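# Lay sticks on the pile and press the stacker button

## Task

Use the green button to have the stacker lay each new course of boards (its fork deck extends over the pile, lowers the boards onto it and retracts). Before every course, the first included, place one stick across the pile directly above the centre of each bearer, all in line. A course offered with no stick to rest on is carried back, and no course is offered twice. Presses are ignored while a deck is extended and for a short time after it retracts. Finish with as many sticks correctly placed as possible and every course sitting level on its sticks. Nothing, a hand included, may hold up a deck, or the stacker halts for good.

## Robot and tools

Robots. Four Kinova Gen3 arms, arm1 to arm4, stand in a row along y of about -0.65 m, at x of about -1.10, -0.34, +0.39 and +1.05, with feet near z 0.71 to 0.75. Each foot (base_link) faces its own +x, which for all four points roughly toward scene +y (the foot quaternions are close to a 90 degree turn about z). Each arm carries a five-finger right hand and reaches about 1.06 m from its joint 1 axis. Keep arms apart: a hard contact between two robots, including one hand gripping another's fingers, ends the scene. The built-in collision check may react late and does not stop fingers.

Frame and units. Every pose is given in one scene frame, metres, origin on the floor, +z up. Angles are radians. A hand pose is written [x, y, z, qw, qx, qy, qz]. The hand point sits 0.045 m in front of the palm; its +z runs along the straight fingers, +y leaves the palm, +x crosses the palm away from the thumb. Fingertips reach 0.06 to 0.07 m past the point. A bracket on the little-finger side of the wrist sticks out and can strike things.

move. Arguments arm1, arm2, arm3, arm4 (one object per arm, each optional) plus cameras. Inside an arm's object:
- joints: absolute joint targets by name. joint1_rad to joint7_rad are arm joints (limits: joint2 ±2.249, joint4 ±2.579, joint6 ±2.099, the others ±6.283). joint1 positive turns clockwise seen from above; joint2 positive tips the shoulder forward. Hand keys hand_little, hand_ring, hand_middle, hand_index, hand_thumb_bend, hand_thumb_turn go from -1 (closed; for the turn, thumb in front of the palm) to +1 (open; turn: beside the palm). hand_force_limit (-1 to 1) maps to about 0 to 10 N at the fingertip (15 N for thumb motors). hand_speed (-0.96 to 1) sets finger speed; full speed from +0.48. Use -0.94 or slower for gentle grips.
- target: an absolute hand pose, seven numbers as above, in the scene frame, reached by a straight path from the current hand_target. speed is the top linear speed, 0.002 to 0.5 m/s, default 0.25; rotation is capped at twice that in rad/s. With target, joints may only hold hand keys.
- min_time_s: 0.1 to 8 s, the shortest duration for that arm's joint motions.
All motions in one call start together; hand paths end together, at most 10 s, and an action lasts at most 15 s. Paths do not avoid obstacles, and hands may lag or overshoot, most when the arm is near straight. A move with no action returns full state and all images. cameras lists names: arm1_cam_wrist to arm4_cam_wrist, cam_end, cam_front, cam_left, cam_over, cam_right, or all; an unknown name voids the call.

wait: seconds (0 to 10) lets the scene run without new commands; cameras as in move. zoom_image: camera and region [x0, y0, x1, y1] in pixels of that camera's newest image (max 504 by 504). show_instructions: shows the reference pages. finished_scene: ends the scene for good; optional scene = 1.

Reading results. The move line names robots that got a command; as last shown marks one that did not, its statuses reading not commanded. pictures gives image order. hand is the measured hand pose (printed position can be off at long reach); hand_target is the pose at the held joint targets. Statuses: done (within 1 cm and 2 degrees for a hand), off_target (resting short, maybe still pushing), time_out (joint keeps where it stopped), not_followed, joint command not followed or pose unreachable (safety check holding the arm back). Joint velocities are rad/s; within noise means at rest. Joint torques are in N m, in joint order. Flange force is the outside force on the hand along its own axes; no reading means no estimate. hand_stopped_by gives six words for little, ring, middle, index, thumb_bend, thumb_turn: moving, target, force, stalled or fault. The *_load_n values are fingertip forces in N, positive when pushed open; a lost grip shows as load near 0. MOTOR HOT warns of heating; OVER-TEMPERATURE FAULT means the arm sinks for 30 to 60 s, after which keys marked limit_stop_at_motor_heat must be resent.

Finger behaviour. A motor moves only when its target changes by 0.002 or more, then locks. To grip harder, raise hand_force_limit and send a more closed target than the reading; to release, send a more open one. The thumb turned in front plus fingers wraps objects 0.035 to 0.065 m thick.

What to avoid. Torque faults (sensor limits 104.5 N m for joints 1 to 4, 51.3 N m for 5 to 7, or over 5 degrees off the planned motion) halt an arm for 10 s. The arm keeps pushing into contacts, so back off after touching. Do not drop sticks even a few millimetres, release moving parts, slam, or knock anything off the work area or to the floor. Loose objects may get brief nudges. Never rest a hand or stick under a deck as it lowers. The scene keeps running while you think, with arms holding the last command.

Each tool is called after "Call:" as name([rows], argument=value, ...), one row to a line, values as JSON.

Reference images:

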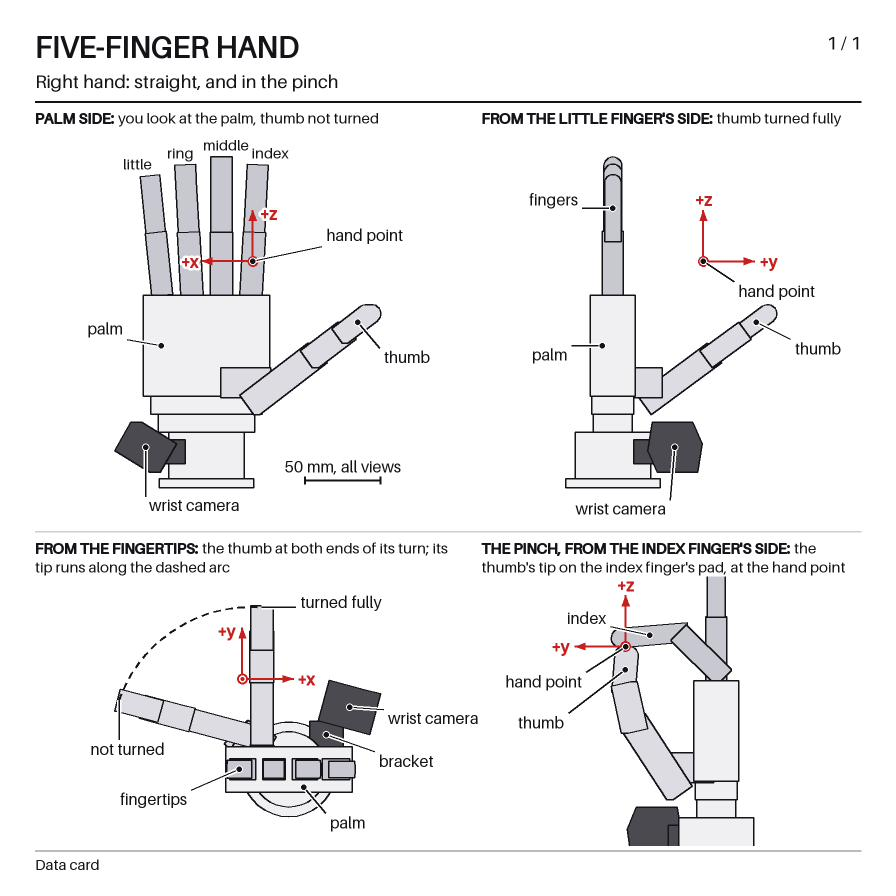

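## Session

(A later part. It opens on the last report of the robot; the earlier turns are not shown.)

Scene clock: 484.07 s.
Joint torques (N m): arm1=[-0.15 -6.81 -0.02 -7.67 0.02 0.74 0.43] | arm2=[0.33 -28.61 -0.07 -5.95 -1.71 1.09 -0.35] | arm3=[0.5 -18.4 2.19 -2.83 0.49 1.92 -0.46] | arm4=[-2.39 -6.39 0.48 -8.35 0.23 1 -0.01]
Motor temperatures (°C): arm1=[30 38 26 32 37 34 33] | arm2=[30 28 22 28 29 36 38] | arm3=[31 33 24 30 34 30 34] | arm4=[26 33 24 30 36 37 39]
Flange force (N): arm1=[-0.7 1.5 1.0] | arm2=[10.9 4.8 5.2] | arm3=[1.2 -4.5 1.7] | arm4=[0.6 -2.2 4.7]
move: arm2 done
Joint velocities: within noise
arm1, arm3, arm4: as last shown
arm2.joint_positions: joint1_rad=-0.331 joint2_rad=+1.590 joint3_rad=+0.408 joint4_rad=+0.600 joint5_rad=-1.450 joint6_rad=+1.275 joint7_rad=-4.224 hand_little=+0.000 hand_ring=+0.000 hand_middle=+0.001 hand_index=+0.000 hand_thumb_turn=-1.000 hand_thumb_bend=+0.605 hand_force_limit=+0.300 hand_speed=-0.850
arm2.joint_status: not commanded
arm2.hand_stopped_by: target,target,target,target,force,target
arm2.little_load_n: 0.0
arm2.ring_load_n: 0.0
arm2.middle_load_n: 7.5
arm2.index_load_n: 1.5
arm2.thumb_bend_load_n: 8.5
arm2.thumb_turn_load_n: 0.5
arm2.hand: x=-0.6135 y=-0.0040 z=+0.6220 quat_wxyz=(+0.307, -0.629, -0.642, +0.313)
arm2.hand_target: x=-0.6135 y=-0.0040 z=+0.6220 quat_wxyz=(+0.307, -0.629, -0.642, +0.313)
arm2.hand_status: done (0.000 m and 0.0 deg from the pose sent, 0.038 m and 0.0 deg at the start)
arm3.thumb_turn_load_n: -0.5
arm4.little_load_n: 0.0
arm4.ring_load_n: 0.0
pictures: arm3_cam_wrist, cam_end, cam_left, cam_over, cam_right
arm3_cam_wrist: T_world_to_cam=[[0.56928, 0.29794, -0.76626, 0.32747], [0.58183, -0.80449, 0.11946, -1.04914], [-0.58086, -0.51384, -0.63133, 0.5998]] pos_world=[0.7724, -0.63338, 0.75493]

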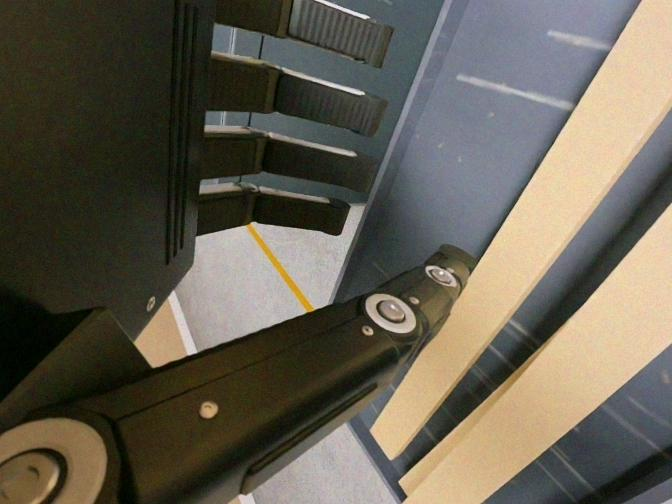

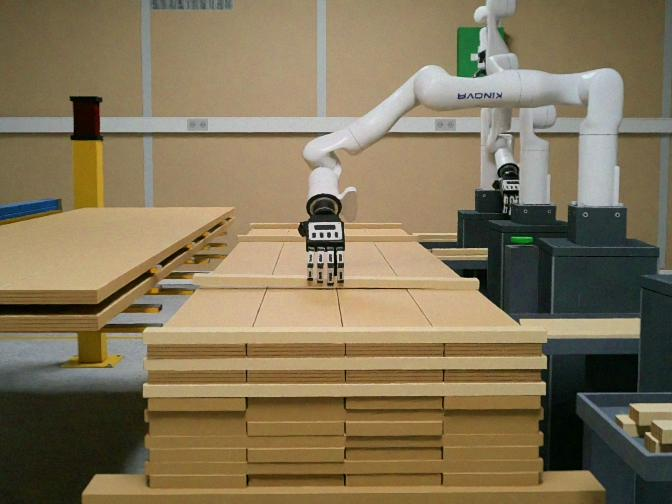

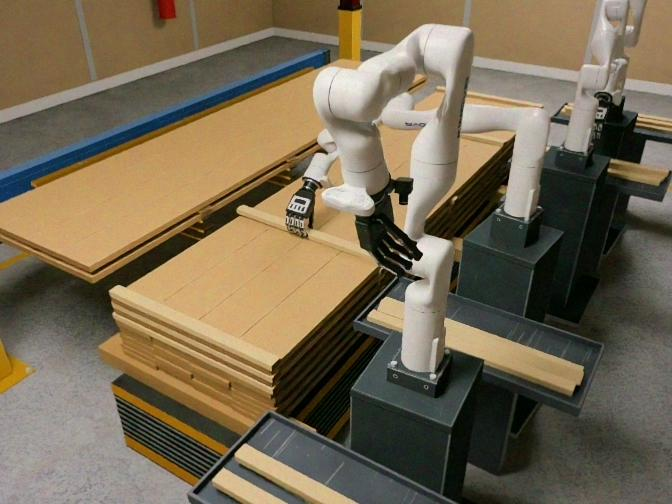

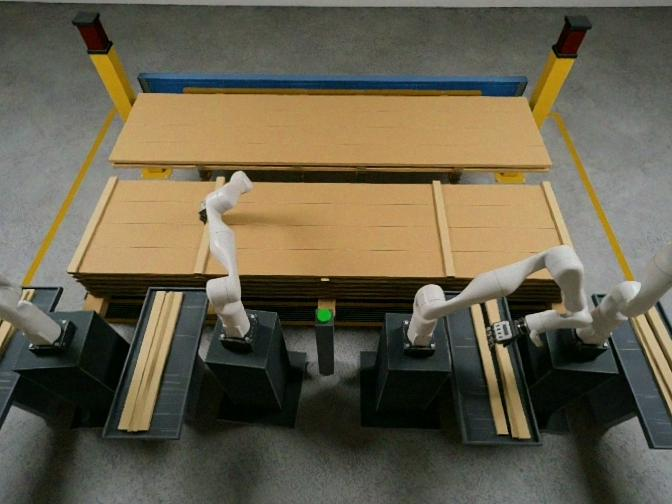

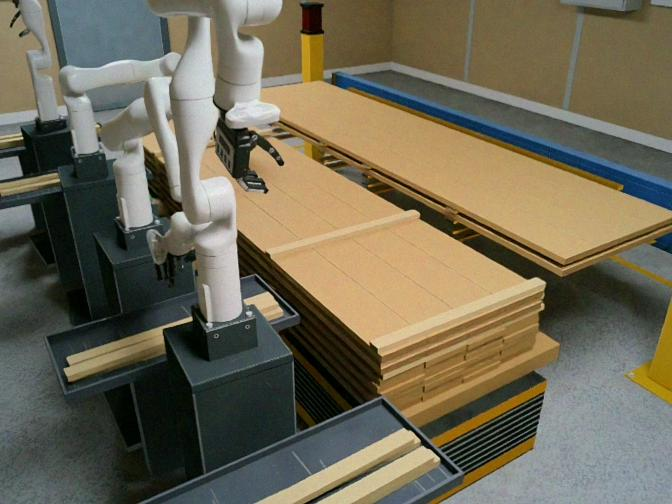

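Call:
move(arm1={"target":[-1.422,-0.655,0.70,0.3154,-0.6466,0.6244,-0.3046],"speed":0.3}, arm2={"target":[-0.6135,-0.0040,0.6165,0.3070,-0.6294,-0.6416,0.3130],"speed":0.04}, arm3={"target":[0.7101,-0.6791,0.60,0.3008,-0.6167,-0.6538,0.3189],"speed":0.15}, arm4={"target":[1.422,-0.69,0.70,0.3046,-0.6244,-0.6466,0.3154],"speed":0.3})

Call:
move(arm2={"target":[-0.6135,-0.0040,0.6143,0.3070,-0.6294,-0.6416,0.3130],"speed":0.03}, arm3={"target":[0.7101,-0.6791,0.532,0.3008,-0.6167,-0.6538,0.3189],"speed":0.08}, cameras=["arm1_cam_wrist","arm3_cam_wrist","arm4_cam_wrist"])

Call:
zoom_image(camera="arm1_cam_wrist", region=[340, 320, 520, 480])

Call:
zoom_image(camera="arm1_cam_wrist", region=[510, 60, 672, 200])

Call:
zoom_image(camera="arm4_cam_wrist", region=[340, 320, 520, 480])

Call:
zoom_image(camera="arm4_cam_wrist", region=[510, 60, 672, 200])

Scene clock: 488.67 s.
Joint torques (N m): arm1=[-0.19 -19.85 1.19 -3.02 0.21 1.89 0.4] | arm2=[0.29 -27.97 -0.03 -5.79 -1.57 0.95 -0.34] | arm3=[0.51 -18.97 2.13 -2.21 0.44 1.97 -0.52] | arm4=[-2.48 -21.61 1.97 -3.91 0.52 2.18 -0.08]
Motor temperatures (°C): arm1=[30 37 25 32 37 34 33] | arm2=[30 28 22 28 29 36 38] | arm3=[31 33 24 30 34 30 34] | arm4=[26 33 24 30 36 37 39]
Flange force (N): arm1=[0.7 1.2 1.6] | arm2=[10.6 4.1 4.5] | arm3=[1.2 -5.0 1.4] | arm4=[-3.1 -0.3 3.1]
move: arm1 done; arm2 done; arm3 done; arm4 done
Joint velocities: within noise
arm1.joint_positions: joint1_rad=-1.670 joint2_rad=+1.042 joint3_rad=+0.133 joint4_rad=+1.522 joint5_rad=-0.120 joint6_rad=+1.499 joint7_rad=-3.092 hand_little=+0.100 hand_ring=+0.100 hand_middle=+0.100 hand_index=+0.100 hand_thumb_turn=-1.000 hand_thumb_bend=+0.720 hand_force_limit=+0.300 hand_speed=-0.600
arm1.joint_status: not commanded
arm1.hand_stopped_by: target,target,target,target,target,target
arm1.little_load_n: 0.0
arm1.ring_load_n: 0.0
arm1.middle_load_n: 0.0
arm1.index_load_n: 0.0
arm1.thumb_bend_load_n: 0.5
arm1.thumb_turn_load_n: 0.0
arm1.hand: x=-1.4220 y=-0.6550 z=+0.7000 quat_wxyz=(-0.315, +0.647, -0.624, +0.305)
arm1.hand_target: x=-1.4220 y=-0.6550 z=+0.7000 quat_wxyz=(-0.315, +0.647, -0.624, +0.305)
arm1.hand_status: done (0.000 m and 0.0 deg from the pose sent, 0.423 m and 93.3 deg at the start)
arm2.joint_positions: joint1_rad=-0.329 joint2_rad=+1.602 joint3_rad=+0.408 joint4_rad=+0.587 joint5_rad=-1.451 joint6_rad=+1.272 joint7_rad=-4.225 hand_little=+0.000 hand_ring=+0.000 hand_middle=+0.001 hand_index=+0.000 hand_thumb_turn=-1.000 hand_thumb_bend=+0.605 hand_force_limit=+0.300 hand_speed=-0.850
arm2.joint_status: not commanded
arm2.hand_stopped_by: target,target,target,target,force,target
arm2.little_load_n: 0.0
arm2.ring_load_n: 0.0
arm2.middle_load_n: 7.5
arm2.index_load_n: 1.0
arm2.thumb_bend_load_n: 8.5
arm2.thumb_turn_load_n: 0.5
arm2.hand: x=-0.6135 y=-0.0040 z=+0.6165 quat_wxyz=(+0.307, -0.629, -0.642, +0.313)
arm2.hand_target: x=-0.6135 y=-0.0040 z=+0.6165 quat_wxyz=(+0.307, -0.629, -0.642, +0.313)
arm2.hand_status: done (0.000 m and 0.0 deg from the pose sent, 0.006 m and 0.0 deg at the start)
arm3.joint_positions: joint1_rad=+1.399 joint2_rad=+1.303 joint3_rad=+0.129 joint4_rad=+1.407 joint5_rad=-0.134 joint6_rad=+1.366 joint7_rad=-3.060 hand_little=+0.100 hand_ring=+0.100 hand_middle=+0.100 hand_index=+0.100 hand_thumb_turn=-1.000 hand_thumb_bend=+0.720 hand_force_limit=+0.300 hand_speed=-0.600
arm3.joint_status: not commanded
arm3.hand_stopped_by: target,target,target,target,target,target
arm3.little_load_n: 0.0
arm3.ring_load_n: 0.0
arm3.middle_load_n: 0.0
arm3.index_load_n: 0.0
arm3.thumb_bend_load_n: 0.0
arm3.thumb_turn_load_n: 0.0
arm3.hand: x=+0.7101 y=-0.6791 z=+0.6000 quat_wxyz=(+0.301, -0.617, -0.654, +0.319)
arm3.hand_target: x=+0.7101 y=-0.6791 z=+0.6000 quat_wxyz=(+0.301, -0.617, -0.654, +0.319)
arm3.hand_status: done (0.000 m and 0.0 deg from the pose sent, 0.081 m and 2.5 deg at the start)
arm4.joint_positions: joint1_rad=+1.380 joint2_rad=+1.203 joint3_rad=+0.170 joint4_rad=+1.266 joint5_rad=-0.120 joint6_rad=+1.598 joint7_rad=-3.037 hand_little=+0.100 hand_ring=+0.100 hand_middle=+0.100 hand_index=+0.100 hand_thumb_turn=-1.000 hand_thumb_bend=+0.720 hand_force_limit=+0.300 hand_speed=-0.600
arm4.joint_status: not commanded
arm4.hand_stopped_by: target,target,target,target,target,target
arm4.little_load_n: 0.0
arm4.ring_load_n: 0.0
arm4.middle_load_n: 0.0
arm4.index_load_n: 0.0
arm4.thumb_bend_load_n: 0.0
arm4.thumb_turn_load_n: 0.0
arm4.hand: x=+1.4220 y=-0.6900 z=+0.7000 quat_wxyz=(+0.305, -0.624, -0.647, +0.315)
arm4.hand_target: x=+1.4220 y=-0.6900 z=+0.7000 quat_wxyz=(+0.305, -0.624, -0.647, +0.315)
arm4.hand_status: done (0.000 m and 0.0 deg from the pose sent, 0.481 m and 92.9 deg at the start)
pictures: none

Scene clock: 490.03 s.
Joint torques (N m): arm1=[-0.24 -19.86 1.19 -3.05 0.26 1.89 0.37] | arm2=[-0.58 -22.98 0.29 -4.4 -0.82 0.06 -0.22] | arm3=[0.51 -19.23 2.04 -1.89 0.41 1.94 -0.49] | arm4=[-2.36 -21.49 2.03 -4.05 0.54 2.14 -0.09]
Motor temperatures (°C): arm1=[30 37 25 32 37 34 33] | arm2=[30 28 22 28 29 36 38] | arm3=[31 33 24 30 34 30 34] | arm4=[26 33 24 30 36 37 39]
Flange force (N): arm1=[0.6 1.2 1.7] | arm2=[8.9 -1.1 -1.9] | arm3=[1.2 -5.5 1.0] | arm4=[-2.8 -1.0 3.4]
move: arm2 done; arm3 done
Joint velocities: within noise
arm1, arm4: as last shown
arm1.thumb_bend_load_n: 0.0
arm2.joint_positions: joint1_rad=-0.328 joint2_rad=+1.607 joint3_rad=+0.407 joint4_rad=+0.582 joint5_rad=-1.451 joint6_rad=+1.271 joint7_rad=-4.226 hand_little=+0.000 hand_ring=+0.000 hand_middle=+0.001 hand_index=+0.000 hand_thumb_turn=-1.000 hand_thumb_bend=+0.605 hand_force_limit=+0.300 hand_speed=-0.850
arm2.joint_status: not commanded
arm2.hand_stopped_by: target,target,target,target,force,target
arm2.little_load_n: 0.0
arm2.ring_load_n: 0.0
arm2.middle_load_n: 7.0
arm2.index_load_n: 0.5
arm2.thumb_bend_load_n: 9.5
arm2.thumb_turn_load_n: 1.0
arm2.hand: x=-0.6135 y=-0.0040 z=+0.6143 quat_wxyz=(+0.307, -0.629, -0.642, +0.313)
arm2.hand_target: x=-0.6135 y=-0.0040 z=+0.6143 quat_wxyz=(+0.307, -0.629, -0.642, +0.313)
arm2.hand_status: done (0.000 m and 0.0 deg from the pose sent, 0.002 m and 0.0 deg at the start)
arm3.joint_positions: joint1_rad=+1.405 joint2_rad=+1.453 joint3_rad=+0.120 joint4_rad=+1.303 joint5_rad=-0.143 joint6_rad=+1.319 joint7_rad=-3.064 hand_little=+0.100 hand_ring=+0.100 hand_middle=+0.100 hand_index=+0.100 hand_thumb_turn=-1.000 hand_thumb_bend=+0.720 hand_force_limit=+0.300 hand_speed=-0.600
arm3.joint_status: not commanded
arm3.hand_stopped_by: target,target,target,target,target,target
arm3.little_load_n: 0.0
arm3.ring_load_n: 0.0
arm3.middle_load_n: 0.0
arm3.index_load_n: 0.0
arm3.thumb_bend_load_n: 0.0
arm3.thumb_turn_load_n: 0.0
arm3.hand: x=+0.7101 y=-0.6791 z=+0.5320 quat_wxyz=(+0.301, -0.617, -0.654, +0.319)
arm3.hand_target: x=+0.7101 y=-0.6791 z=+0.5320 quat_wxyz=(+0.301, -0.617, -0.654, +0.319)
arm3.hand_status: done (0.000 m and 0.0 deg from the pose sent, 0.068 m and 0.0 deg at the start)
arm1_cam_wrist: T_world_to_cam=[[-0.55831, -0.26655, -0.78565, -0.41654], [-0.5564, 0.82274, 0.11626, -0.33248], [0.6154, 0.50204, -0.60765, 1.74218]] pos_world=[-1.48968, -0.71213, 0.77004]
arm3_cam_wrist: T_world_to_cam=[[0.55617, 0.32203, -0.76614, 0.23428], [0.61568, -0.77887, 0.11957, -1.03165], [-0.55822, -0.5382, -0.63145, 0.48156]] pos_world=[0.77368, -0.61979, 0.60693]
arm4_cam_wrist: T_world_to_cam=[[0.5968, 0.22483, -0.77025, -0.15059], [0.53336, -0.82833, 0.17147, -1.45062], [-0.59947, -0.51315, -0.61426, 1.04271]] pos_world=[1.48864, -0.63266, 0.77324]

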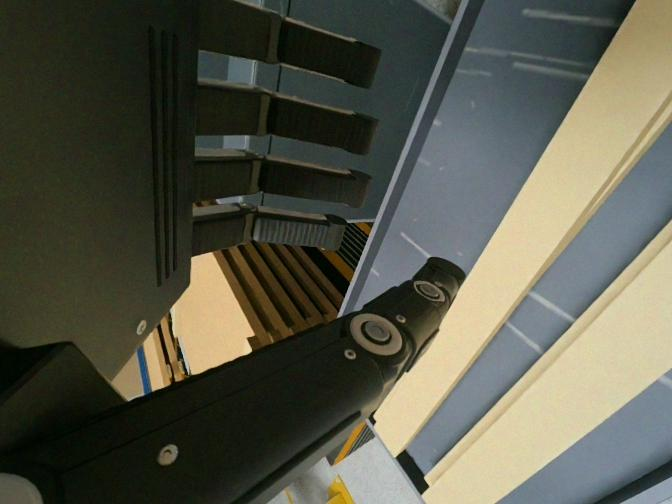

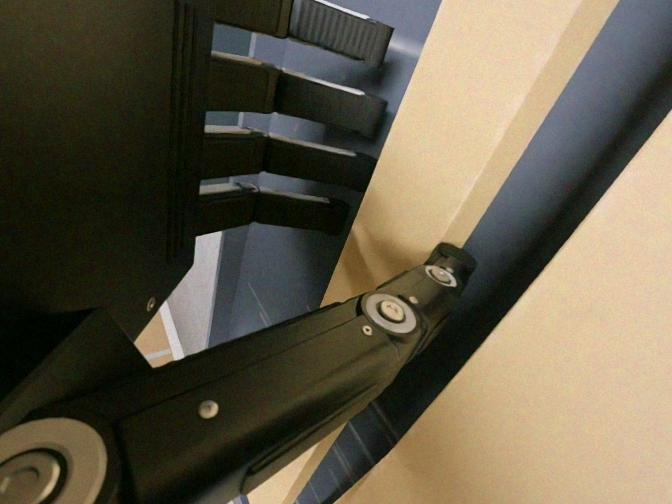

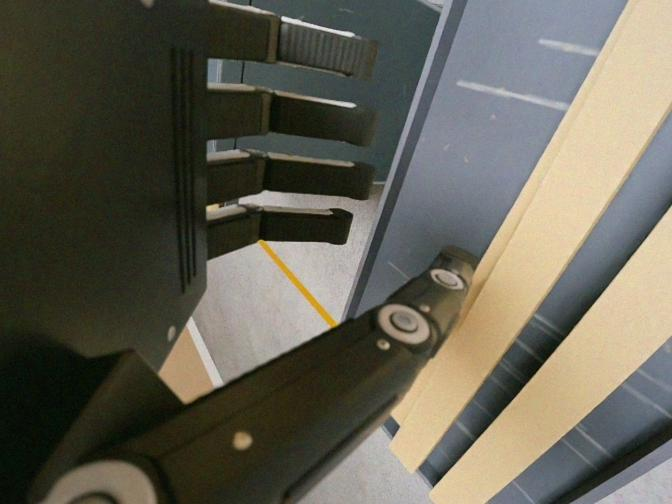

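Scaled by 2.800 from the camera's image (finer frame: 960x720).

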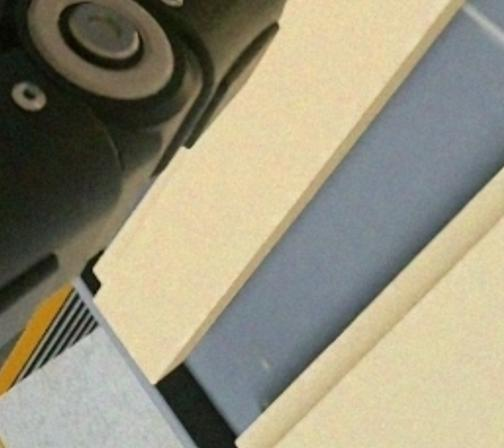

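Scaled by 3.111 from the camera's image (finer frame: 960x720).

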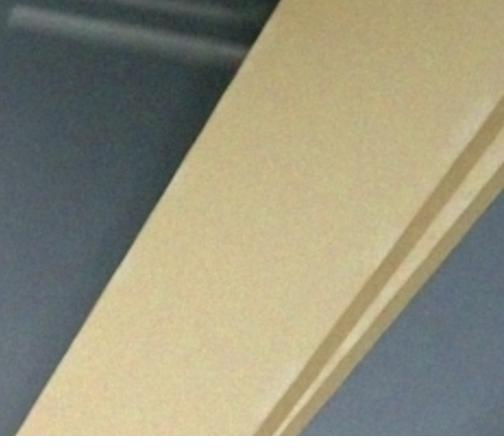

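Scaled by 2.800 from the camera's image (finer frame: 960x720).

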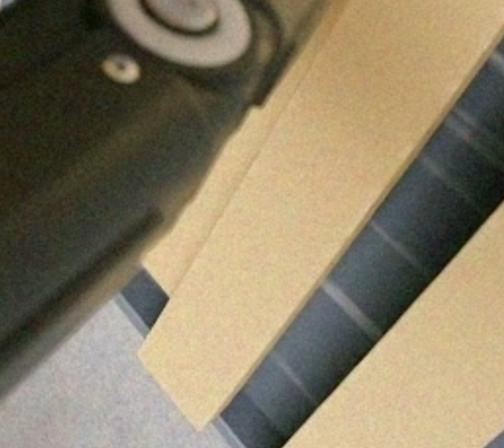

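Scaled by 3.111 from the camera's image (finer frame: 960x720).

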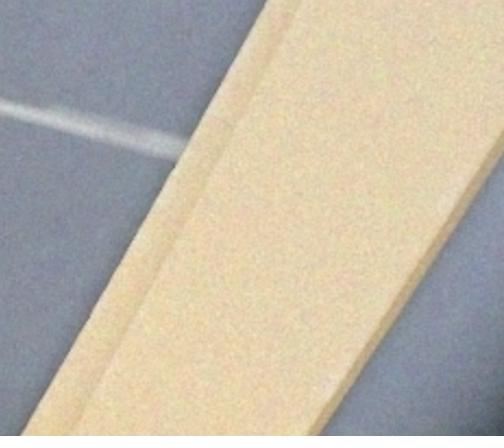

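Call:
move(arm1={"target":[-1.4243,-0.668,0.60,0.3163,-0.6484,0.6223,-0.3036],"speed":0.15}, arm2={"target":[-0.6135,-0.0040,0.6150,0.3070,-0.6294,-0.6416,0.3130],"speed":0.03,"joints":{"hand_thumb_bend":0.95,"hand_speed":-0.8}}, arm3={"target":[0.7101,-0.6791,0.5275,0.3008,-0.6167,-0.6538,0.3189],"speed":0.03}, arm4={"target":[1.4381,-0.7021,0.60,0.3007,-0.6164,-0.6541,0.3191],"speed":0.15})

Call:
move(arm1={"target":[-1.4243,-0.668,0.548,0.3163,-0.6484,0.6223,-0.3036],"speed":0.08}, arm2={"target":[-0.6135,-0.0040,0.6215,0.3070,-0.6294,-0.6416,0.3130],"speed":0.03}, arm3={"target":[0.7101,-0.6791,0.5252,0.3008,-0.6167,-0.6538,0.3189],"speed":0.03}, arm4={"target":[1.4381,-0.7021,0.550,0.3007,-0.6164,-0.6541,0.3191],"speed":0.08}, cameras=["arm1_cam_wrist","arm3_cam_wrist","arm4_cam_wrist"])

Scene clock: 493.70 s.
Joint torques (N m): arm1=[-0.27 -20.7 1.08 -2.24 0.22 1.9 0.4] | arm2=[0.59 -27.25 0.21 -5.4 -1.33 0.92 -0.36] | arm3=[0.51 -19.23 2.08 -1.87 0.43 1.98 -0.46] | arm4=[-2.37 -22.43 2.06 -3.71 0.62 2.14 -0.05]
Motor temperatures (°C): arm1=[30 37 25 32 37 34 33] | arm2=[30 28 22 28 29 36 38] | arm3=[31 33 24 30 34 30 34] | arm4=[26 33 24 30 36 37 39]
Flange force (N): arm1=[0.5 0.8 2.0] | arm2=[10.8 3.2 4.5] | arm3=[1.2 -5.6 1.1] | arm4=[-2.6 -1.6 3.2]
move: arm1 done; arm2 done; arm3 done; arm4 done
Joint velocities: within noise
arm1.joint_positions: joint1_rad=-1.680 joint2_rad=+1.252 joint3_rad=+0.110 joint4_rad=+1.436 joint5_rad=-0.145 joint6_rad=+1.375 joint7_rad=-3.103 hand_little=+0.100 hand_ring=+0.100 hand_middle=+0.100 hand_index=+0.100 hand_thumb_turn=-1.000 hand_thumb_bend=+0.720 hand_force_limit=+0.300 hand_speed=-0.600
arm1.joint_status: not commanded
arm1.hand_stopped_by: target,target,target,target,target,target
arm1.little_load_n: 0.0
arm1.ring_load_n: 0.0
arm1.middle_load_n: 0.0
arm1.index_load_n: 0.0
arm1.thumb_bend_load_n: 0.0
arm1.thumb_turn_load_n: 0.0
arm1.hand: x=-1.4243 y=-0.6680 z=+0.6000 quat_wxyz=(-0.316, +0.648, -0.622, +0.304)
arm1.hand_target: x=-1.4243 y=-0.6680 z=+0.6000 quat_wxyz=(-0.316, +0.648, -0.622, +0.304)
arm1.hand_status: done (0.000 m and 0.0 deg from the pose sent, 0.101 m and 0.4 deg at the start)
arm2.joint_positions: joint1_rad=-0.329 joint2_rad=+1.606 joint3_rad=+0.408 joint4_rad=+0.583 joint5_rad=-1.451 joint6_rad=+1.271 joint7_rad=-4.225 hand_little=+0.000 hand_ring=+0.000 hand_middle=+0.000 hand_index=+0.000 hand_thumb_turn=-1.000 hand_thumb_bend=+0.950 hand_force_limit=+0.300 hand_speed=-0.800
arm2.joint_status: all done
arm2.hand_stopped_by: target,target,target,target,target,target
arm2.little_load_n: 0.0
arm2.ring_load_n: 0.0
arm2.middle_load_n: 0.5
arm2.index_load_n: 0.0
arm2.thumb_bend_load_n: 0.0
arm2.thumb_turn_load_n: 0.0
arm2.hand: x=-0.6135 y=-0.0040 z=+0.6150 quat_wxyz=(+0.307, -0.629, -0.642, +0.313)
arm2.hand_target: x=-0.6135 y=-0.0040 z=+0.6150 quat_wxyz=(+0.307, -0.629, -0.642, +0.313)
arm2.hand_status: done (0.000 m and 0.0 deg from the pose sent, 0.001 m and 0.0 deg at the start)
arm3.joint_positions: joint1_rad=+1.406 joint2_rad=+1.463 joint3_rad=+0.119 joint4_rad=+1.295 joint5_rad=-0.143 joint6_rad=+1.317 joint7_rad=-3.064 hand_little=+0.100 hand_ring=+0.100 hand_middle=+0.100 hand_index=+0.100 hand_thumb_turn=-1.000 hand_thumb_bend=+0.720 hand_force_limit=+0.300 hand_speed=-0.600
arm3.joint_status: not commanded
arm3.hand_stopped_by: target,target,target,target,target,target
arm3.little_load_n: 0.0
arm3.ring_load_n: 0.0
arm3.middle_load_n: 0.0
arm3.index_load_n: 0.0
arm3.thumb_bend_load_n: 0.0
arm3.thumb_turn_load_n: 0.5
arm3.hand: x=+0.7101 y=-0.6791 z=+0.5275 quat_wxyz=(+0.301, -0.617, -0.654, +0.319)
arm3.hand_target: x=+0.7101 y=-0.6791 z=+0.5275 quat_wxyz=(+0.301, -0.617, -0.654, +0.319)
arm3.hand_status: done (0.000 m and 0.0 deg from the pose sent, 0.005 m and 0.0 deg at the start)
arm4.joint_positions: joint1_rad=+1.404 joint2_rad=+1.430 joint3_rad=+0.163 joint4_rad=+1.079 joint5_rad=-0.114 joint6_rad=+1.555 joint7_rad=-3.023 hand_little=+0.100 hand_ring=+0.100 hand_middle=+0.100 hand_index=+0.100 hand_thumb_turn=-1.000 hand_thumb_bend=+0.720 hand_force_limit=+0.300 hand_speed=-0.600
arm4.joint_status: not commanded
arm4.hand_stopped_by: target,target,target,target,target,target
arm4.little_load_n: 0.0
arm4.ring_load_n: 0.0
arm4.middle_load_n: 0.0
arm4.index_load_n: 0.0
arm4.thumb_bend_load_n: 0.0
arm4.thumb_turn_load_n: 0.0
arm4.hand: x=+1.4381 y=-0.7021 z=+0.6000 quat_wxyz=(+0.301, -0.616, -0.654, +0.319)
arm4.hand_target: x=+1.4381 y=-0.7021 z=+0.6000 quat_wxyz=(+0.301, -0.616, -0.654, +0.319)
arm4.hand_status: done (0.000 m and 0.0 deg from the pose sent, 0.102 m and 1.4 deg at the start)
pictures: none

Scene clock: 494.87 s.
Joint torques (N m): arm1=[-0.21 -20.91 1.06 -1.94 0.22 1.89 0.37] | arm2=[0.53 -27.28 0.28 -5.41 -1.35 0.89 -0.37] | arm3=[0.49 -19.21 2.05 -1.88 0.43 1.95 -0.48] | arm4=[-2.49 -22.64 2.06 -3.67 0.53 2.15 -0.06]
Motor temperatures (°C): arm1=[30 37 25 32 37 34 33] | arm2=[30 28 22 28 29 36 38] | arm3=[31 33 24 30 34 30 34] | arm4=[26 33 24 30 36 37 39]
Flange force (N): arm1=[0.5 0.4 2.0] | arm2=[10.6 3.2 4.3] | arm3=[1.2 -5.7 1.0] | arm4=[-2.7 -2.1 3.4]
move: arm1 done; arm2 done; arm3 done; arm4 done
Joint velocities: within noise
arm1.joint_positions: joint1_rad=-1.675 joint2_rad=+1.365 joint3_rad=+0.103 joint4_rad=+1.367 joint5_rad=-0.151 joint6_rad=+1.330 joint7_rad=-3.103 hand_little=+0.100 hand_ring=+0.100 hand_middle=+0.100 hand_index=+0.100 hand_thumb_turn=-1.000 hand_thumb_bend=+0.720 hand_force_limit=+0.300 hand_speed=-0.600
arm1.joint_status: not commanded
arm1.hand_stopped_by: target,target,target,target,target,target
arm1.little_load_n: 0.0
arm1.ring_load_n: 0.0
arm1.middle_load_n: 0.0
arm1.index_load_n: 0.0
arm1.thumb_bend_load_n: 0.0
arm1.thumb_turn_load_n: 0.0
arm1.hand: x=-1.4243 y=-0.6680 z=+0.5480 quat_wxyz=(-0.316, +0.648, -0.622, +0.304)
arm1.hand_target: x=-1.4243 y=-0.6680 z=+0.5480 quat_wxyz=(-0.316, +0.648, -0.622, +0.304)
arm1.hand_status: done (0.000 m and 0.0 deg from the pose sent, 0.052 m and 0.0 deg at the start)
arm2.joint_positions: joint1_rad=-0.331 joint2_rad=+1.591 joint3_rad=+0.408 joint4_rad=+0.599 joint5_rad=-1.450 joint6_rad=+1.275 joint7_rad=-4.224 hand_little=+0.000 hand_ring=+0.000 hand_middle=+0.000 hand_index=+0.000 hand_thumb_turn=-1.000 hand_thumb_bend=+0.950 hand_force_limit=+0.300 hand_speed=-0.800
arm2.joint_status: not commanded
arm2.hand_stopped_by: target,target,target,target,target,target
arm2.little_load_n: 0.0
arm2.ring_load_n: 0.0
arm2.middle_load_n: 0.5
arm2.index_load_n: 0.0
arm2.thumb_bend_load_n: 0.0
arm2.thumb_turn_load_n: 0.0
arm2.hand: x=-0.6135 y=-0.0040 z=+0.6215 quat_wxyz=(+0.307, -0.629, -0.642, +0.313)
arm2.hand_target: x=-0.6135 y=-0.0040 z=+0.6215 quat_wxyz=(+0.307, -0.629, -0.642, +0.313)
arm2.hand_status: done (0.000 m and 0.0 deg from the pose sent, 0.007 m and 0.0 deg at the start)
arm3.joint_positions: joint1_rad=+1.406 joint2_rad=+1.469 joint3_rad=+0.119 joint4_rad=+1.291 joint5_rad=-0.143 joint6_rad=+1.316 joint7_rad=-3.065 hand_little=+0.100 hand_ring=+0.100 hand_middle=+0.100 hand_index=+0.100 hand_thumb_turn=-1.000 hand_thumb_bend=+0.720 hand_force_limit=+0.300 hand_speed=-0.600
arm3.joint_status: not commanded
arm3.hand_stopped_by: target,target,target,target,target,target
arm3.little_load_n: 0.0
arm3.ring_load_n: 0.0
arm3.middle_load_n: 0.0
arm3.index_load_n: 0.0
arm3.thumb_bend_load_n: 0.0
arm3.thumb_turn_load_n: 0.0
arm3.hand: x=+0.7101 y=-0.6791 z=+0.5252 quat_wxyz=(+0.301, -0.617, -0.654, +0.319)
arm3.hand_target: x=+0.7101 y=-0.6791 z=+0.5252 quat_wxyz=(+0.301, -0.617, -0.654, +0.319)
arm3.hand_status: done (0.000 m and 0.0 deg from the pose sent, 0.002 m and 0.0 deg at the start)
arm4.joint_positions: joint1_rad=+1.410 joint2_rad=+1.541 joint3_rad=+0.158 joint4_rad=+0.985 joint5_rad=-0.121 joint6_rad=+1.537 joint7_rad=-3.031 hand_little=+0.100 hand_ring=+0.100 hand_middle=+0.100 hand_index=+0.100 hand_thumb_turn=-1.000 hand_thumb_bend=+0.720 hand_force_limit=+0.300 hand_speed=-0.600
arm4.joint_status: not commanded
arm4.hand_stopped_by: target,target,target,target,target,target
arm4.little_load_n: -0.5
arm4.ring_load_n: 0.0
arm4.middle_load_n: 0.0
arm4.index_load_n: 0.0
arm4.thumb_bend_load_n: 0.0
arm4.thumb_turn_load_n: 0.0
arm4.hand: x=+1.4381 y=-0.7021 z=+0.5500 quat_wxyz=(+0.301, -0.616, -0.654, +0.319)
arm4.hand_target: x=+1.4381 y=-0.7021 z=+0.5500 quat_wxyz=(+0.301, -0.616, -0.654, +0.319)
arm4.hand_status: done (0.000 m and 0.0 deg from the pose sent, 0.050 m and 0.0 deg at the start)
arm1_cam_wrist: T_world_to_cam=[[-0.55658, -0.26997, -0.78571, -0.54045], [-0.56143, 0.81933, 0.11618, -0.31476], [0.61239, 0.50578, -0.60759, 1.65591]] pos_world=[-1.49158, -0.72554, 0.61804]
arm3_cam_wrist: T_world_to_cam=[[0.5561, 0.32196, -0.76622, 0.22919], [0.61566, -0.7789, 0.11954, -1.03075], [-0.55832, -0.53821, -0.63136, 0.47723]] pos_world=[0.77358, -0.61979, 0.60013]
arm4_cam_wrist: T_world_to_cam=[[0.5911, 0.23924, -0.7703, -0.25465], [0.55342, -0.81504, 0.17154, -1.46306], [-0.58679, -0.5277, -0.61417, 0.92551]] pos_world=[1.5033, -0.64314, 0.62324]

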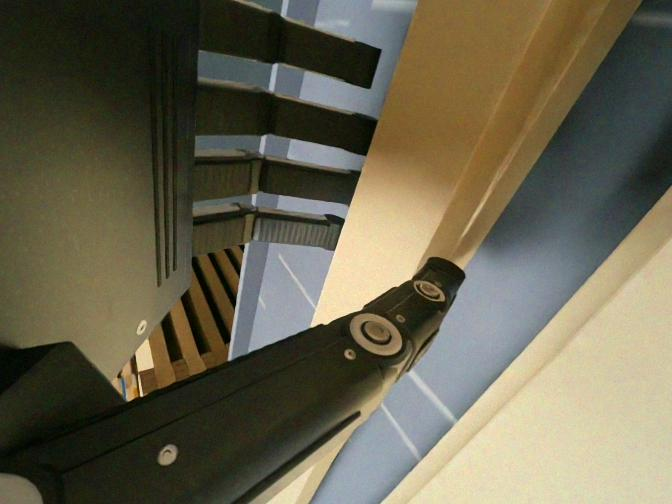

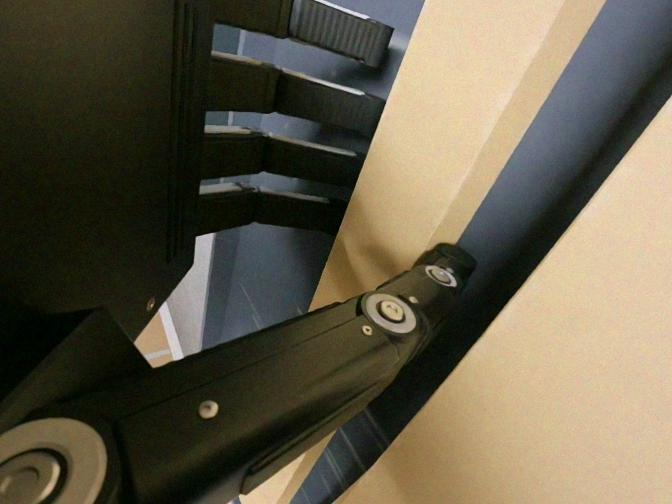

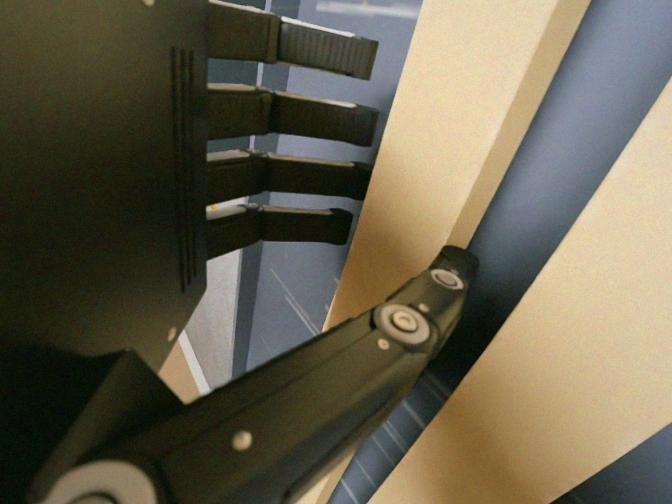

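Call:
move(arm1={"target": [-1.4243, -0.668, 0.543, 0.3163, -0.6484, 0.6223, -0.3036], "speed": 0.03}, arm2={"joints": {"hand_little": 0.4, "hand_ring": 0.4, "hand_middle": 0.4, "hand_index": 0.4, "hand_thumb_bend": 1.0, "hand_speed": -0.7}}, arm3={"joints": {"hand_little": 0.0, "hand_ring": 0.0, "hand_middle": 0.0, "hand_index": 0.0, "hand_force_limit": -0.4, "hand_speed": -0.6}}, arm4={"target": [1.4381, -0.7021, 0.5435, 0.3007, -0.6164, -0.6541, 0.3191], "speed": 0.03}, cameras=["arm1_cam_wrist", "arm3_cam_wrist", "arm4_cam_wrist"])

Scene clock: 497.47 s.
Joint torques (N m): arm1=[-0.34 -20.9 1.06 -1.88 0.21 1.9 0.35] | arm2=[0.35 -27.18 0.15 -5.4 -1.38 0.92 -0.36] | arm3=[0.46 -19.22 2.1 -1.87 0.43 1.98 -0.52] | arm4=[-2.36 -18.73 1.56 -5.22 0.25 -1.47 0.02]
Motor temperatures (°C): arm1=[30 37 25 32 37 34 33] | arm2=[30 28 22 28 29 36 38] | arm3=[31 33 24 30 34 30 34] | arm4=[26 33 24 30 36 37 39]
Flange force (N): arm1=[0.3 0.4 1.9] | arm2=[10.9 3.2 4.0] | arm3=[1.1 -5.7 1.1] | arm4=[-2.3 -13.2 -3.7]
move: arm1 done; arm2 done; arm3 done; arm4 done
Joint velocities: within noise
arm1.joint_positions: joint1_rad=-1.674 joint2_rad=+1.376 joint3_rad=+0.103 joint4_rad=+1.360 joint5_rad=-0.152 joint6_rad=+1.327 joint7_rad=-3.103 hand_little=+0.100 hand_ring=+0.100 hand_middle=+0.100 hand_index=+0.100 hand_thumb_turn=-1.000 hand_thumb_bend=+0.720 hand_force_limit=+0.300 hand_speed=-0.600
arm1.joint_status: not commanded
arm1.hand_stopped_by: target,target,target,target,target,target
arm1.little_load_n: 0.0
arm1.ring_load_n: 0.0
arm1.middle_load_n: 0.0
arm1.index_load_n: 0.0
arm1.thumb_bend_load_n: 0.0
arm1.thumb_turn_load_n: 0.0
arm1.hand: x=-1.4243 y=-0.6680 z=+0.5430 quat_wxyz=(-0.316, +0.648, -0.622, +0.304)
arm1.hand_target: x=-1.4243 y=-0.6680 z=+0.5430 quat_wxyz=(-0.316, +0.648, -0.622, +0.304)
arm1.hand_status: done (0.000 m and 0.0 deg from the pose sent, 0.005 m and 0.0 deg at the start)
arm2.joint_positions: joint1_rad=-0.331 joint2_rad=+1.591 joint3_rad=+0.408 joint4_rad=+0.599 joint5_rad=-1.450 joint6_rad=+1.275 joint7_rad=-4.224 hand_little=+0.400 hand_ring=+0.400 hand_middle=+0.400 hand_index=+0.400 hand_thumb_turn=-1.000 hand_thumb_bend=+1.000 hand_force_limit=+0.300 hand_speed=-0.700
arm2.joint_status: all done
arm2.hand_stopped_by: target,target,target,target,target,target
arm2.little_load_n: 0.0
arm2.ring_load_n: 0.0
arm2.middle_load_n: 0.0
arm2.index_load_n: 0.0
arm2.thumb_bend_load_n: 0.0
arm2.thumb_turn_load_n: 0.0
arm2.hand: x=-0.6135 y=-0.0040 z=+0.6215 quat_wxyz=(+0.307, -0.629, -0.642, +0.313)
arm2.hand_target: x=-0.6135 y=-0.0040 z=+0.6215 quat_wxyz=(+0.307, -0.629, -0.642, +0.313)
arm2.hand_status: not commanded
arm3.joint_positions: joint1_rad=+1.406 joint2_rad=+1.469 joint3_rad=+0.119 joint4_rad=+1.291 joint5_rad=-0.143 joint6_rad=+1.316 joint7_rad=-3.065 hand_little=+0.000 hand_ring=+0.000 hand_middle=+0.000 hand_index=+0.000 hand_thumb_turn=-1.000 hand_thumb_bend=+0.720 hand_force_limit=-0.400 hand_speed=-0.600
arm3.joint_status: all done
arm3.hand_stopped_by: target,target,target,target,target,target
arm3.little_load_n: 0.0
arm3.ring_load_n: 0.0
arm3.middle_load_n: 0.0
arm3.index_load_n: 0.0
arm3.thumb_bend_load_n: 0.0
arm3.thumb_turn_load_n: 0.0
arm3.hand: x=+0.7101 y=-0.6791 z=+0.5252 quat_wxyz=(+0.301, -0.617, -0.654, +0.319)
arm3.hand_target: x=+0.7101 y=-0.6791 z=+0.5252 quat_wxyz=(+0.301, -0.617, -0.654, +0.319)
arm3.hand_status: not commanded
arm4.joint_positions: joint1_rad=+1.411 joint2_rad=+1.556 joint3_rad=+0.157 joint4_rad=+0.971 joint5_rad=-0.122 joint6_rad=+1.536 joint7_rad=-3.032 hand_little=+0.100 hand_ring=+0.100 hand_middle=+0.100 hand_index=+0.100 hand_thumb_turn=-1.000 hand_thumb_bend=+0.720 hand_force_limit=+0.300 hand_speed=-0.600
arm4.joint_status: not commanded
arm4.hand_stopped_by: target,target,target,target,target,target
arm4.little_load_n: 0.0
arm4.ring_load_n: 0.0
arm4.middle_load_n: 0.0
arm4.index_load_n: 0.0
arm4.thumb_bend_load_n: 0.0
arm4.thumb_turn_load_n: 0.0
arm4.hand: x=+1.4381 y=-0.7021 z=+0.5435 quat_wxyz=(+0.301, -0.616, -0.654, +0.319)
arm4.hand_target: x=+1.4381 y=-0.7021 z=+0.5435 quat_wxyz=(+0.301, -0.616, -0.654, +0.319)
arm4.hand_status: done (0.000 m and 0.0 deg from the pose sent, 0.007 m and 0.0 deg at the start)
arm1_cam_wrist: T_world_to_cam=[[-0.55658, -0.26997, -0.78571, -0.54438], [-0.56143, 0.81933, 0.11618, -0.31418], [0.61239, 0.50578, -0.60759, 1.65287]] pos_world=[-1.49158, -0.72554, 0.61304]
arm3_cam_wrist: T_world_to_cam=[[0.5561, 0.32196, -0.76622, 0.22919], [0.61566, -0.7789, 0.11954, -1.03075], [-0.55832, -0.53821, -0.63136, 0.47723]] pos_world=[0.77358, -0.61979, 0.60013]
arm4_cam_wrist: T_world_to_cam=[[0.59108, 0.2393, -0.7703, -0.25959], [0.55341, -0.81507, 0.17145, -1.46189], [-0.58682, -0.52763, -0.6142, 0.92163]] pos_world=[1.5033, -0.64314, 0.61674]

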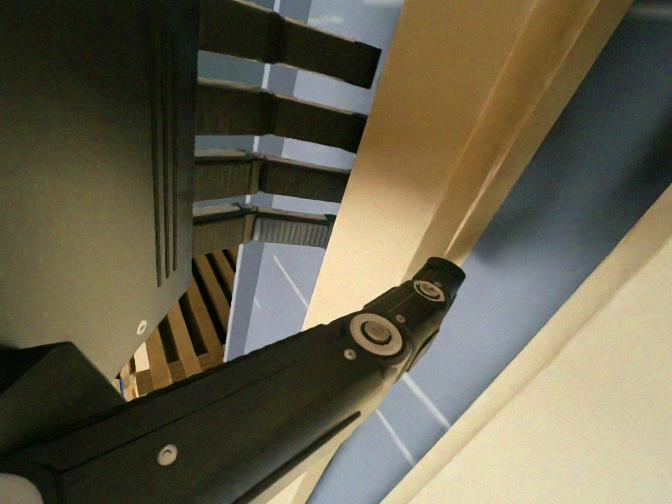

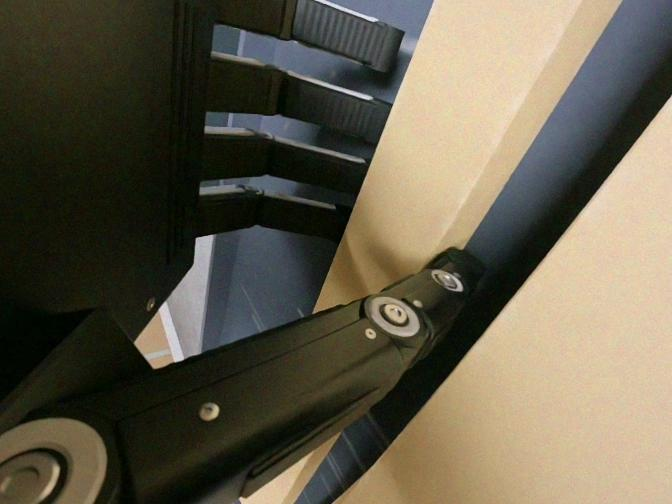

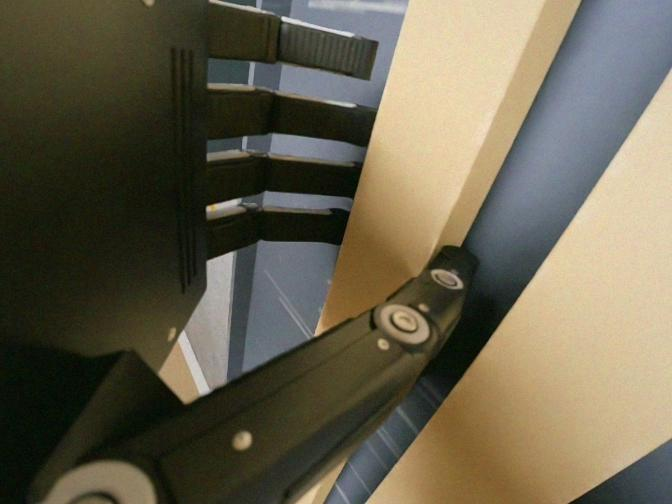

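Call:
move(arm1={"target": [-1.4243, -0.668, 0.540, 0.3163, -0.6484, 0.6223, -0.3036], "speed": 0.03}, arm2={"target": [-0.6135, -0.004, 0.71, 0.3070, -0.6294, -0.6416, 0.3130], "speed": 0.1}, arm3={"joints": {"hand_thumb_bend": 0.2, "hand_force_limit": 0.3, "hand_speed": -0.85}}, arm4={"target": [1.4381, -0.7021, 0.541, 0.3007, -0.6164, -0.6541, 0.3191], "speed": 0.03})

Call:
move(arm1={"joints": {"hand_little": 0.0, "hand_ring": 0.0, "hand_middle": 0.0, "hand_index": 0.0, "hand_force_limit": -0.4, "hand_speed": -0.6}}, arm2={"target": [-0.45, -0.28, 0.84, 0, 0, 0.8988, -0.4384], "speed": 0.25}, arm3={"target": [0.7101, -0.6791, 0.545, 0.3008, -0.6167, -0.6538, 0.3189], "speed": 0.04}, arm4={"joints": {"hand_little": 0.0, "hand_ring": 0.0, "hand_middle": 0.0, "hand_index": 0.0, "hand_force_limit": -0.4, "hand_speed": -0.6}}, cameras=["arm3_cam_wrist", "cam_over"])

Scene clock: 500.20 s.
Joint torques (N m): arm1=[-0.26 -20.95 1.07 -1.78 0.21 1.9 0.37] | arm2=[0.36 -27.06 0.59 -5.5 -1.42 0.9 -0.37] | arm3=[0.56 -16.82 1.84 -1.1 0.36 1.54 -0.4] | arm4=[-1.94 -3.47 -0.19 -11.91 -0.92 -15.93 0.34]
Motor temperatures (°C): arm1=[30 37 25 32 37 34 33] | arm2=[30 29 22 28 29 36 38] | arm3=[31 33 24 30 34 30 34] | arm4=[26 33 24 30 36 37 39]
Flange force (N): arm1=[0.5 0.8 1.8] | arm2=[9.1 2.0 2.9] | arm3=[1.3 -7.5 -3.4] | arm4=[-0.2 -58.6 -30.3]
move: arm1 done; arm2 done; arm3 off_target; arm4 done
Joint velocities: within noise
arm1.joint_positions: joint1_rad=-1.674 joint2_rad=+1.383 joint3_rad=+0.102 joint4_rad=+1.355 joint5_rad=-0.152 joint6_rad=+1.325 joint7_rad=-3.103 hand_little=+0.100 hand_ring=+0.100 hand_middle=+0.100 hand_index=+0.100 hand_thumb_turn=-1.000 hand_thumb_bend=+0.720 hand_force_limit=+0.300 hand_speed=-0.600
arm1.joint_status: not commanded
arm1.hand_stopped_by: target,target,target,target,target,target
arm1.little_load_n: 0.0
arm1.ring_load_n: 0.0
arm1.middle_load_n: 0.0
arm1.index_load_n: 0.0
arm1.thumb_bend_load_n: 0.0
arm1.thumb_turn_load_n: 0.0
arm1.hand: x=-1.4243 y=-0.6680 z=+0.5400 quat_wxyz=(-0.316, +0.648, -0.622, +0.304)
arm1.hand_target: x=-1.4243 y=-0.6680 z=+0.5400 quat_wxyz=(-0.316, +0.648, -0.622, +0.304)
arm1.hand_status: done (0.000 m and 0.0 deg from the pose sent, 0.003 m and 0.0 deg at the start)
arm2.joint_positions: joint1_rad=-0.357 joint2_rad=+1.414 joint3_rad=+0.426 joint4_rad=+0.738 joint5_rad=-1.425 joint6_rad=+1.327 joint7_rad=-4.252 hand_little=+0.400 hand_ring=+0.400 hand_middle=+0.400 hand_index=+0.400 hand_thumb_turn=-1.000 hand_thumb_bend=+1.000 hand_force_limit=+0.300 hand_speed=-0.700
arm2.joint_status: not commanded
arm2.hand_stopped_by: target,target,target,target,target,target
arm2.little_load_n: 0.0
arm2.ring_load_n: 0.0
arm2.middle_load_n: 0.0
arm2.index_load_n: 0.0
arm2.thumb_bend_load_n: 0.0
arm2.thumb_turn_load_n: 0.0
arm2.hand: x=-0.6135 y=-0.0040 z=+0.7100 quat_wxyz=(+0.307, -0.629, -0.642, +0.313)
arm2.hand_target: x=-0.6135 y=-0.0040 z=+0.7100 quat_wxyz=(+0.307, -0.629, -0.642, +0.313)
arm2.hand_status: done (0.000 m and 0.0 deg from the pose sent, 0.088 m and 0.0 deg at the start)
arm3.joint_positions: joint1_rad=+1.406 joint2_rad=+1.469 joint3_rad=+0.119 joint4_rad=+1.291 joint5_rad=-0.143 joint6_rad=+1.316 joint7_rad=-3.065 hand_little=+0.000 hand_ring=+0.000 hand_middle=+0.001 hand_index=+0.000 hand_thumb_turn=-1.000 hand_thumb_bend=+0.543 hand_force_limit=+0.300 hand_speed=-0.850
arm3.joint_status: hand_thumb_bend off_target (ended at +0.543, target +0.200); the others done
arm3.hand_stopped_by: target,target,target,target,force,target
arm3.little_load_n: 0.0
arm3.ring_load_n: 0.0
arm3.middle_load_n: 5.0
arm3.index_load_n: 3.0
arm3.thumb_bend_load_n: 10.0
arm3.thumb_turn_load_n: 0.5
arm3.hand: x=+0.7101 y=-0.6791 z=+0.5252 quat_wxyz=(+0.301, -0.617, -0.654, +0.319)
arm3.hand_target: x=+0.7101 y=-0.6791 z=+0.5252 quat_wxyz=(+0.301, -0.617, -0.654, +0.319)
arm3.hand_status: not commanded
arm4.joint_positions: joint1_rad=+1.412 joint2_rad=+1.561 joint3_rad=+0.157 joint4_rad=+0.966 joint5_rad=-0.122 joint6_rad=+1.536 joint7_rad=-3.033 hand_little=+0.100 hand_ring=+0.100 hand_middle=+0.100 hand_index=+0.100 hand_thumb_turn=-1.000 hand_thumb_bend=+0.720 hand_force_limit=+0.300 hand_speed=-0.600
arm4.joint_status: not commanded
arm4.hand_stopped_by: target,target,target,target,target,target
arm4.little_load_n: 0.0
arm4.ring_load_n: 0.0
arm4.middle_load_n: 0.0
arm4.index_load_n: 0.0
arm4.thumb_bend_load_n: 0.0
arm4.thumb_turn_load_n: 0.0
arm4.hand: x=+1.4381 y=-0.7021 z=+0.5410 quat_wxyz=(+0.301, -0.616, -0.654, +0.319)
arm4.hand_target: x=+1.4381 y=-0.7021 z=+0.5410 quat_wxyz=(+0.301, -0.616, -0.654, +0.319)
arm4.hand_status: done (0.000 m and 0.0 deg from the pose sent, 0.003 m and 0.0 deg at the start)
pictures: none

Scene clock: 503.97 s.
Joint torques (N m): arm1=[-0.3 -21.13 1.03 -1.93 0.21 1.87 0.37] | arm2=[0.36 -21.22 2.77 -3.26 0.31 1.95 -0.37] | arm3=[0.48 -19.8 2.21 -1.75 0.48 2.4 -0.52] | arm4=[-2.13 -5.98 0.09 -13.93 -0.83 -16.68 0.34]
Motor temperatures (°C): arm1=[30 37 25 32 37 34 33] | arm2=[30 29 22 28 29 36 38] | arm3=[31 33 24 30 34 30 34] | arm4=[26 33 24 30 36 38 39]
Flange force (N): arm1=[0.4 0.7 2.1] | arm2=[1.5 4.3 -3.2] | arm3=[1.2 -3.9 2.4] | arm4=[0.0 -60.1 -26.2]
move: arm1 done; arm2 done; arm3 done; arm4 off_target
Joint velocities: within noise
arm1.joint_positions: joint1_rad=-1.674 joint2_rad=+1.383 joint3_rad=+0.102 joint4_rad=+1.355 joint5_rad=-0.152 joint6_rad=+1.325 joint7_rad=-3.103 hand_little=+0.000 hand_ring=+0.000 hand_middle=+0.000 hand_index=+0.000 hand_thumb_turn=-1.000 hand_thumb_bend=+0.720 hand_force_limit=-0.400 hand_speed=-0.600
arm1.joint_status: all done
arm1.hand_stopped_by: target,target,target,target,target,target
arm1.little_load_n: 0.0
arm1.ring_load_n: 0.0
arm1.middle_load_n: 0.0
arm1.index_load_n: 0.0
arm1.thumb_bend_load_n: 0.0
arm1.thumb_turn_load_n: 0.0
arm1.hand: x=-1.4243 y=-0.6680 z=+0.5400 quat_wxyz=(-0.316, +0.648, -0.622, +0.304)
arm1.hand_target: x=-1.4243 y=-0.6680 z=+0.5400 quat_wxyz=(-0.316, +0.648, -0.622, +0.304)
arm1.hand_status: not commanded
arm2.joint_positions: joint1_rad=-0.638 joint2_rad=+1.047 joint3_rad=+0.533 joint4_rad=+1.232 joint5_rad=-0.490 joint6_rad=+1.910 joint7_rad=-3.084 hand_little=+0.400 hand_ring=+0.400 hand_middle=+0.400 hand_index=+0.400 hand_thumb_turn=-1.000 hand_thumb_bend=+1.000 hand_force_limit=+0.300 hand_speed=-0.700
arm2.joint_status: not commanded
arm2.hand_stopped_by: target,target,target,target,target,target
arm2.little_load_n: 0.0
arm2.ring_load_n: 0.0
arm2.middle_load_n: 0.0
arm2.index_load_n: 0.0
arm2.thumb_bend_load_n: 0.0
arm2.thumb_turn_load_n: 0.0
arm2.hand: x=-0.4500 y=-0.2800 z=+0.8400 quat_wxyz=(+0.000, +0.000, -0.899, +0.438)
arm2.hand_target: x=-0.4500 y=-0.2800 z=+0.8400 quat_wxyz=(+0.000, +0.000, -0.899, +0.438)
arm2.hand_status: done (0.000 m and 0.0 deg from the pose sent, 0.346 m and 88.9 deg at the start)
arm3.joint_positions: joint1_rad=+1.404 joint2_rad=+1.424 joint3_rad=+0.121 joint4_rad=+1.326 joint5_rad=-0.141 joint6_rad=+1.326 joint7_rad=-3.063 hand_little=+0.000 hand_ring=+0.000 hand_middle=+0.001 hand_index=+0.000 hand_thumb_turn=-1.000 hand_thumb_bend=+0.543 hand_force_limit=+0.300 hand_speed=-0.850
arm3.joint_status: not commanded
arm3.hand_stopped_by: target,target,target,target,force,target
arm3.little_load_n: 0.0
arm3.ring_load_n: 0.5
arm3.middle_load_n: 6.5
arm3.index_load_n: 3.5
arm3.thumb_bend_load_n: 8.5
arm3.thumb_turn_load_n: 0.0
arm3.hand: x=+0.7101 y=-0.6791 z=+0.5450 quat_wxyz=(+0.301, -0.617, -0.654, +0.319)
arm3.hand_target: x=+0.7101 y=-0.6791 z=+0.5450 quat_wxyz=(+0.301, -0.617, -0.654, +0.319)
arm3.hand_status: done (0.000 m and 0.0 deg from the pose sent, 0.020 m and 0.0 deg at the start)
arm4.joint_positions: joint1_rad=+1.412 joint2_rad=+1.561 joint3_rad=+0.157 joint4_rad=+0.966 joint5_rad=-0.122 joint6_rad=+1.536 joint7_rad=-3.033 hand_little=+0.000 hand_ring=+0.000 hand_middle=+0.068 hand_index=+0.000 hand_thumb_turn=-1.000 hand_thumb_bend=+0.720 hand_force_limit=-0.400 hand_speed=-0.600
arm4.joint_status: hand_middle off_target (ended at +0.068, target +0.000); the others done
arm4.hand_stopped_by: target,target,force,target,target,target
arm4.little_load_n: 0.0
arm4.ring_load_n: 0.0
arm4.middle_load_n: 3.5
arm4.index_load_n: 0.0
arm4.thumb_bend_load_n: 0.0
arm4.thumb_turn_load_n: 0.0
arm4.hand: x=+1.4381 y=-0.7021 z=+0.5410 quat_wxyz=(+0.301, -0.616, -0.654, +0.319)
arm4.hand_target: x=+1.4381 y=-0.7021 z=+0.5410 quat_wxyz=(+0.301, -0.616, -0.654, +0.319)
arm4.hand_status: not commanded
arm3_cam_wrist: T_world_to_cam=[[0.55608, 0.32201, -0.76622, 0.24441], [0.61577, -0.7788, 0.11958, -1.03318], [-0.55822, -0.53831, -0.63136, 0.48959]] pos_world=[0.77358, -0.61979, 0.61993]

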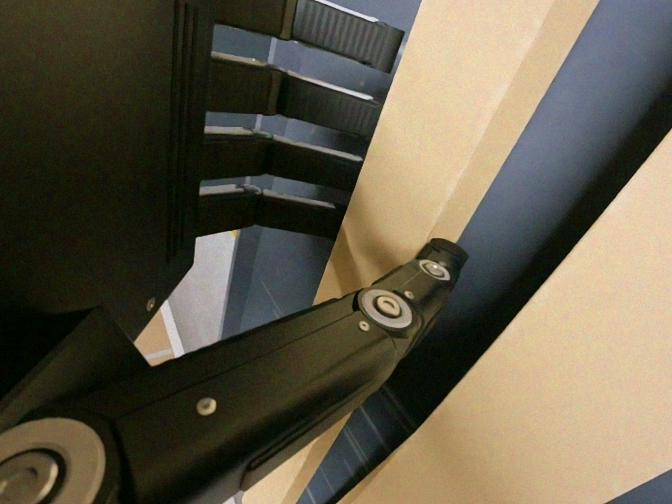

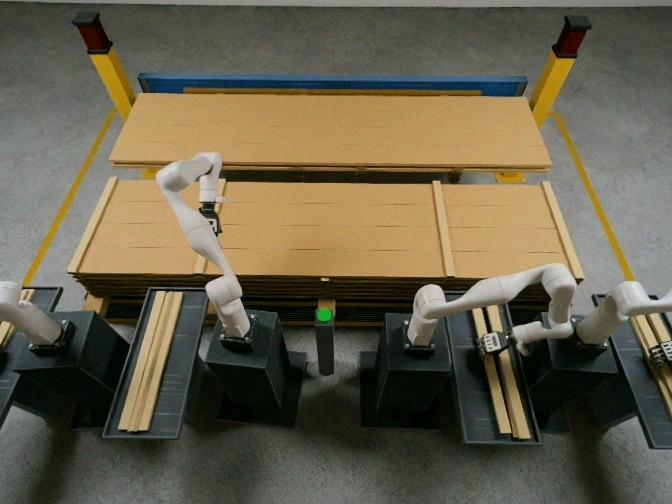

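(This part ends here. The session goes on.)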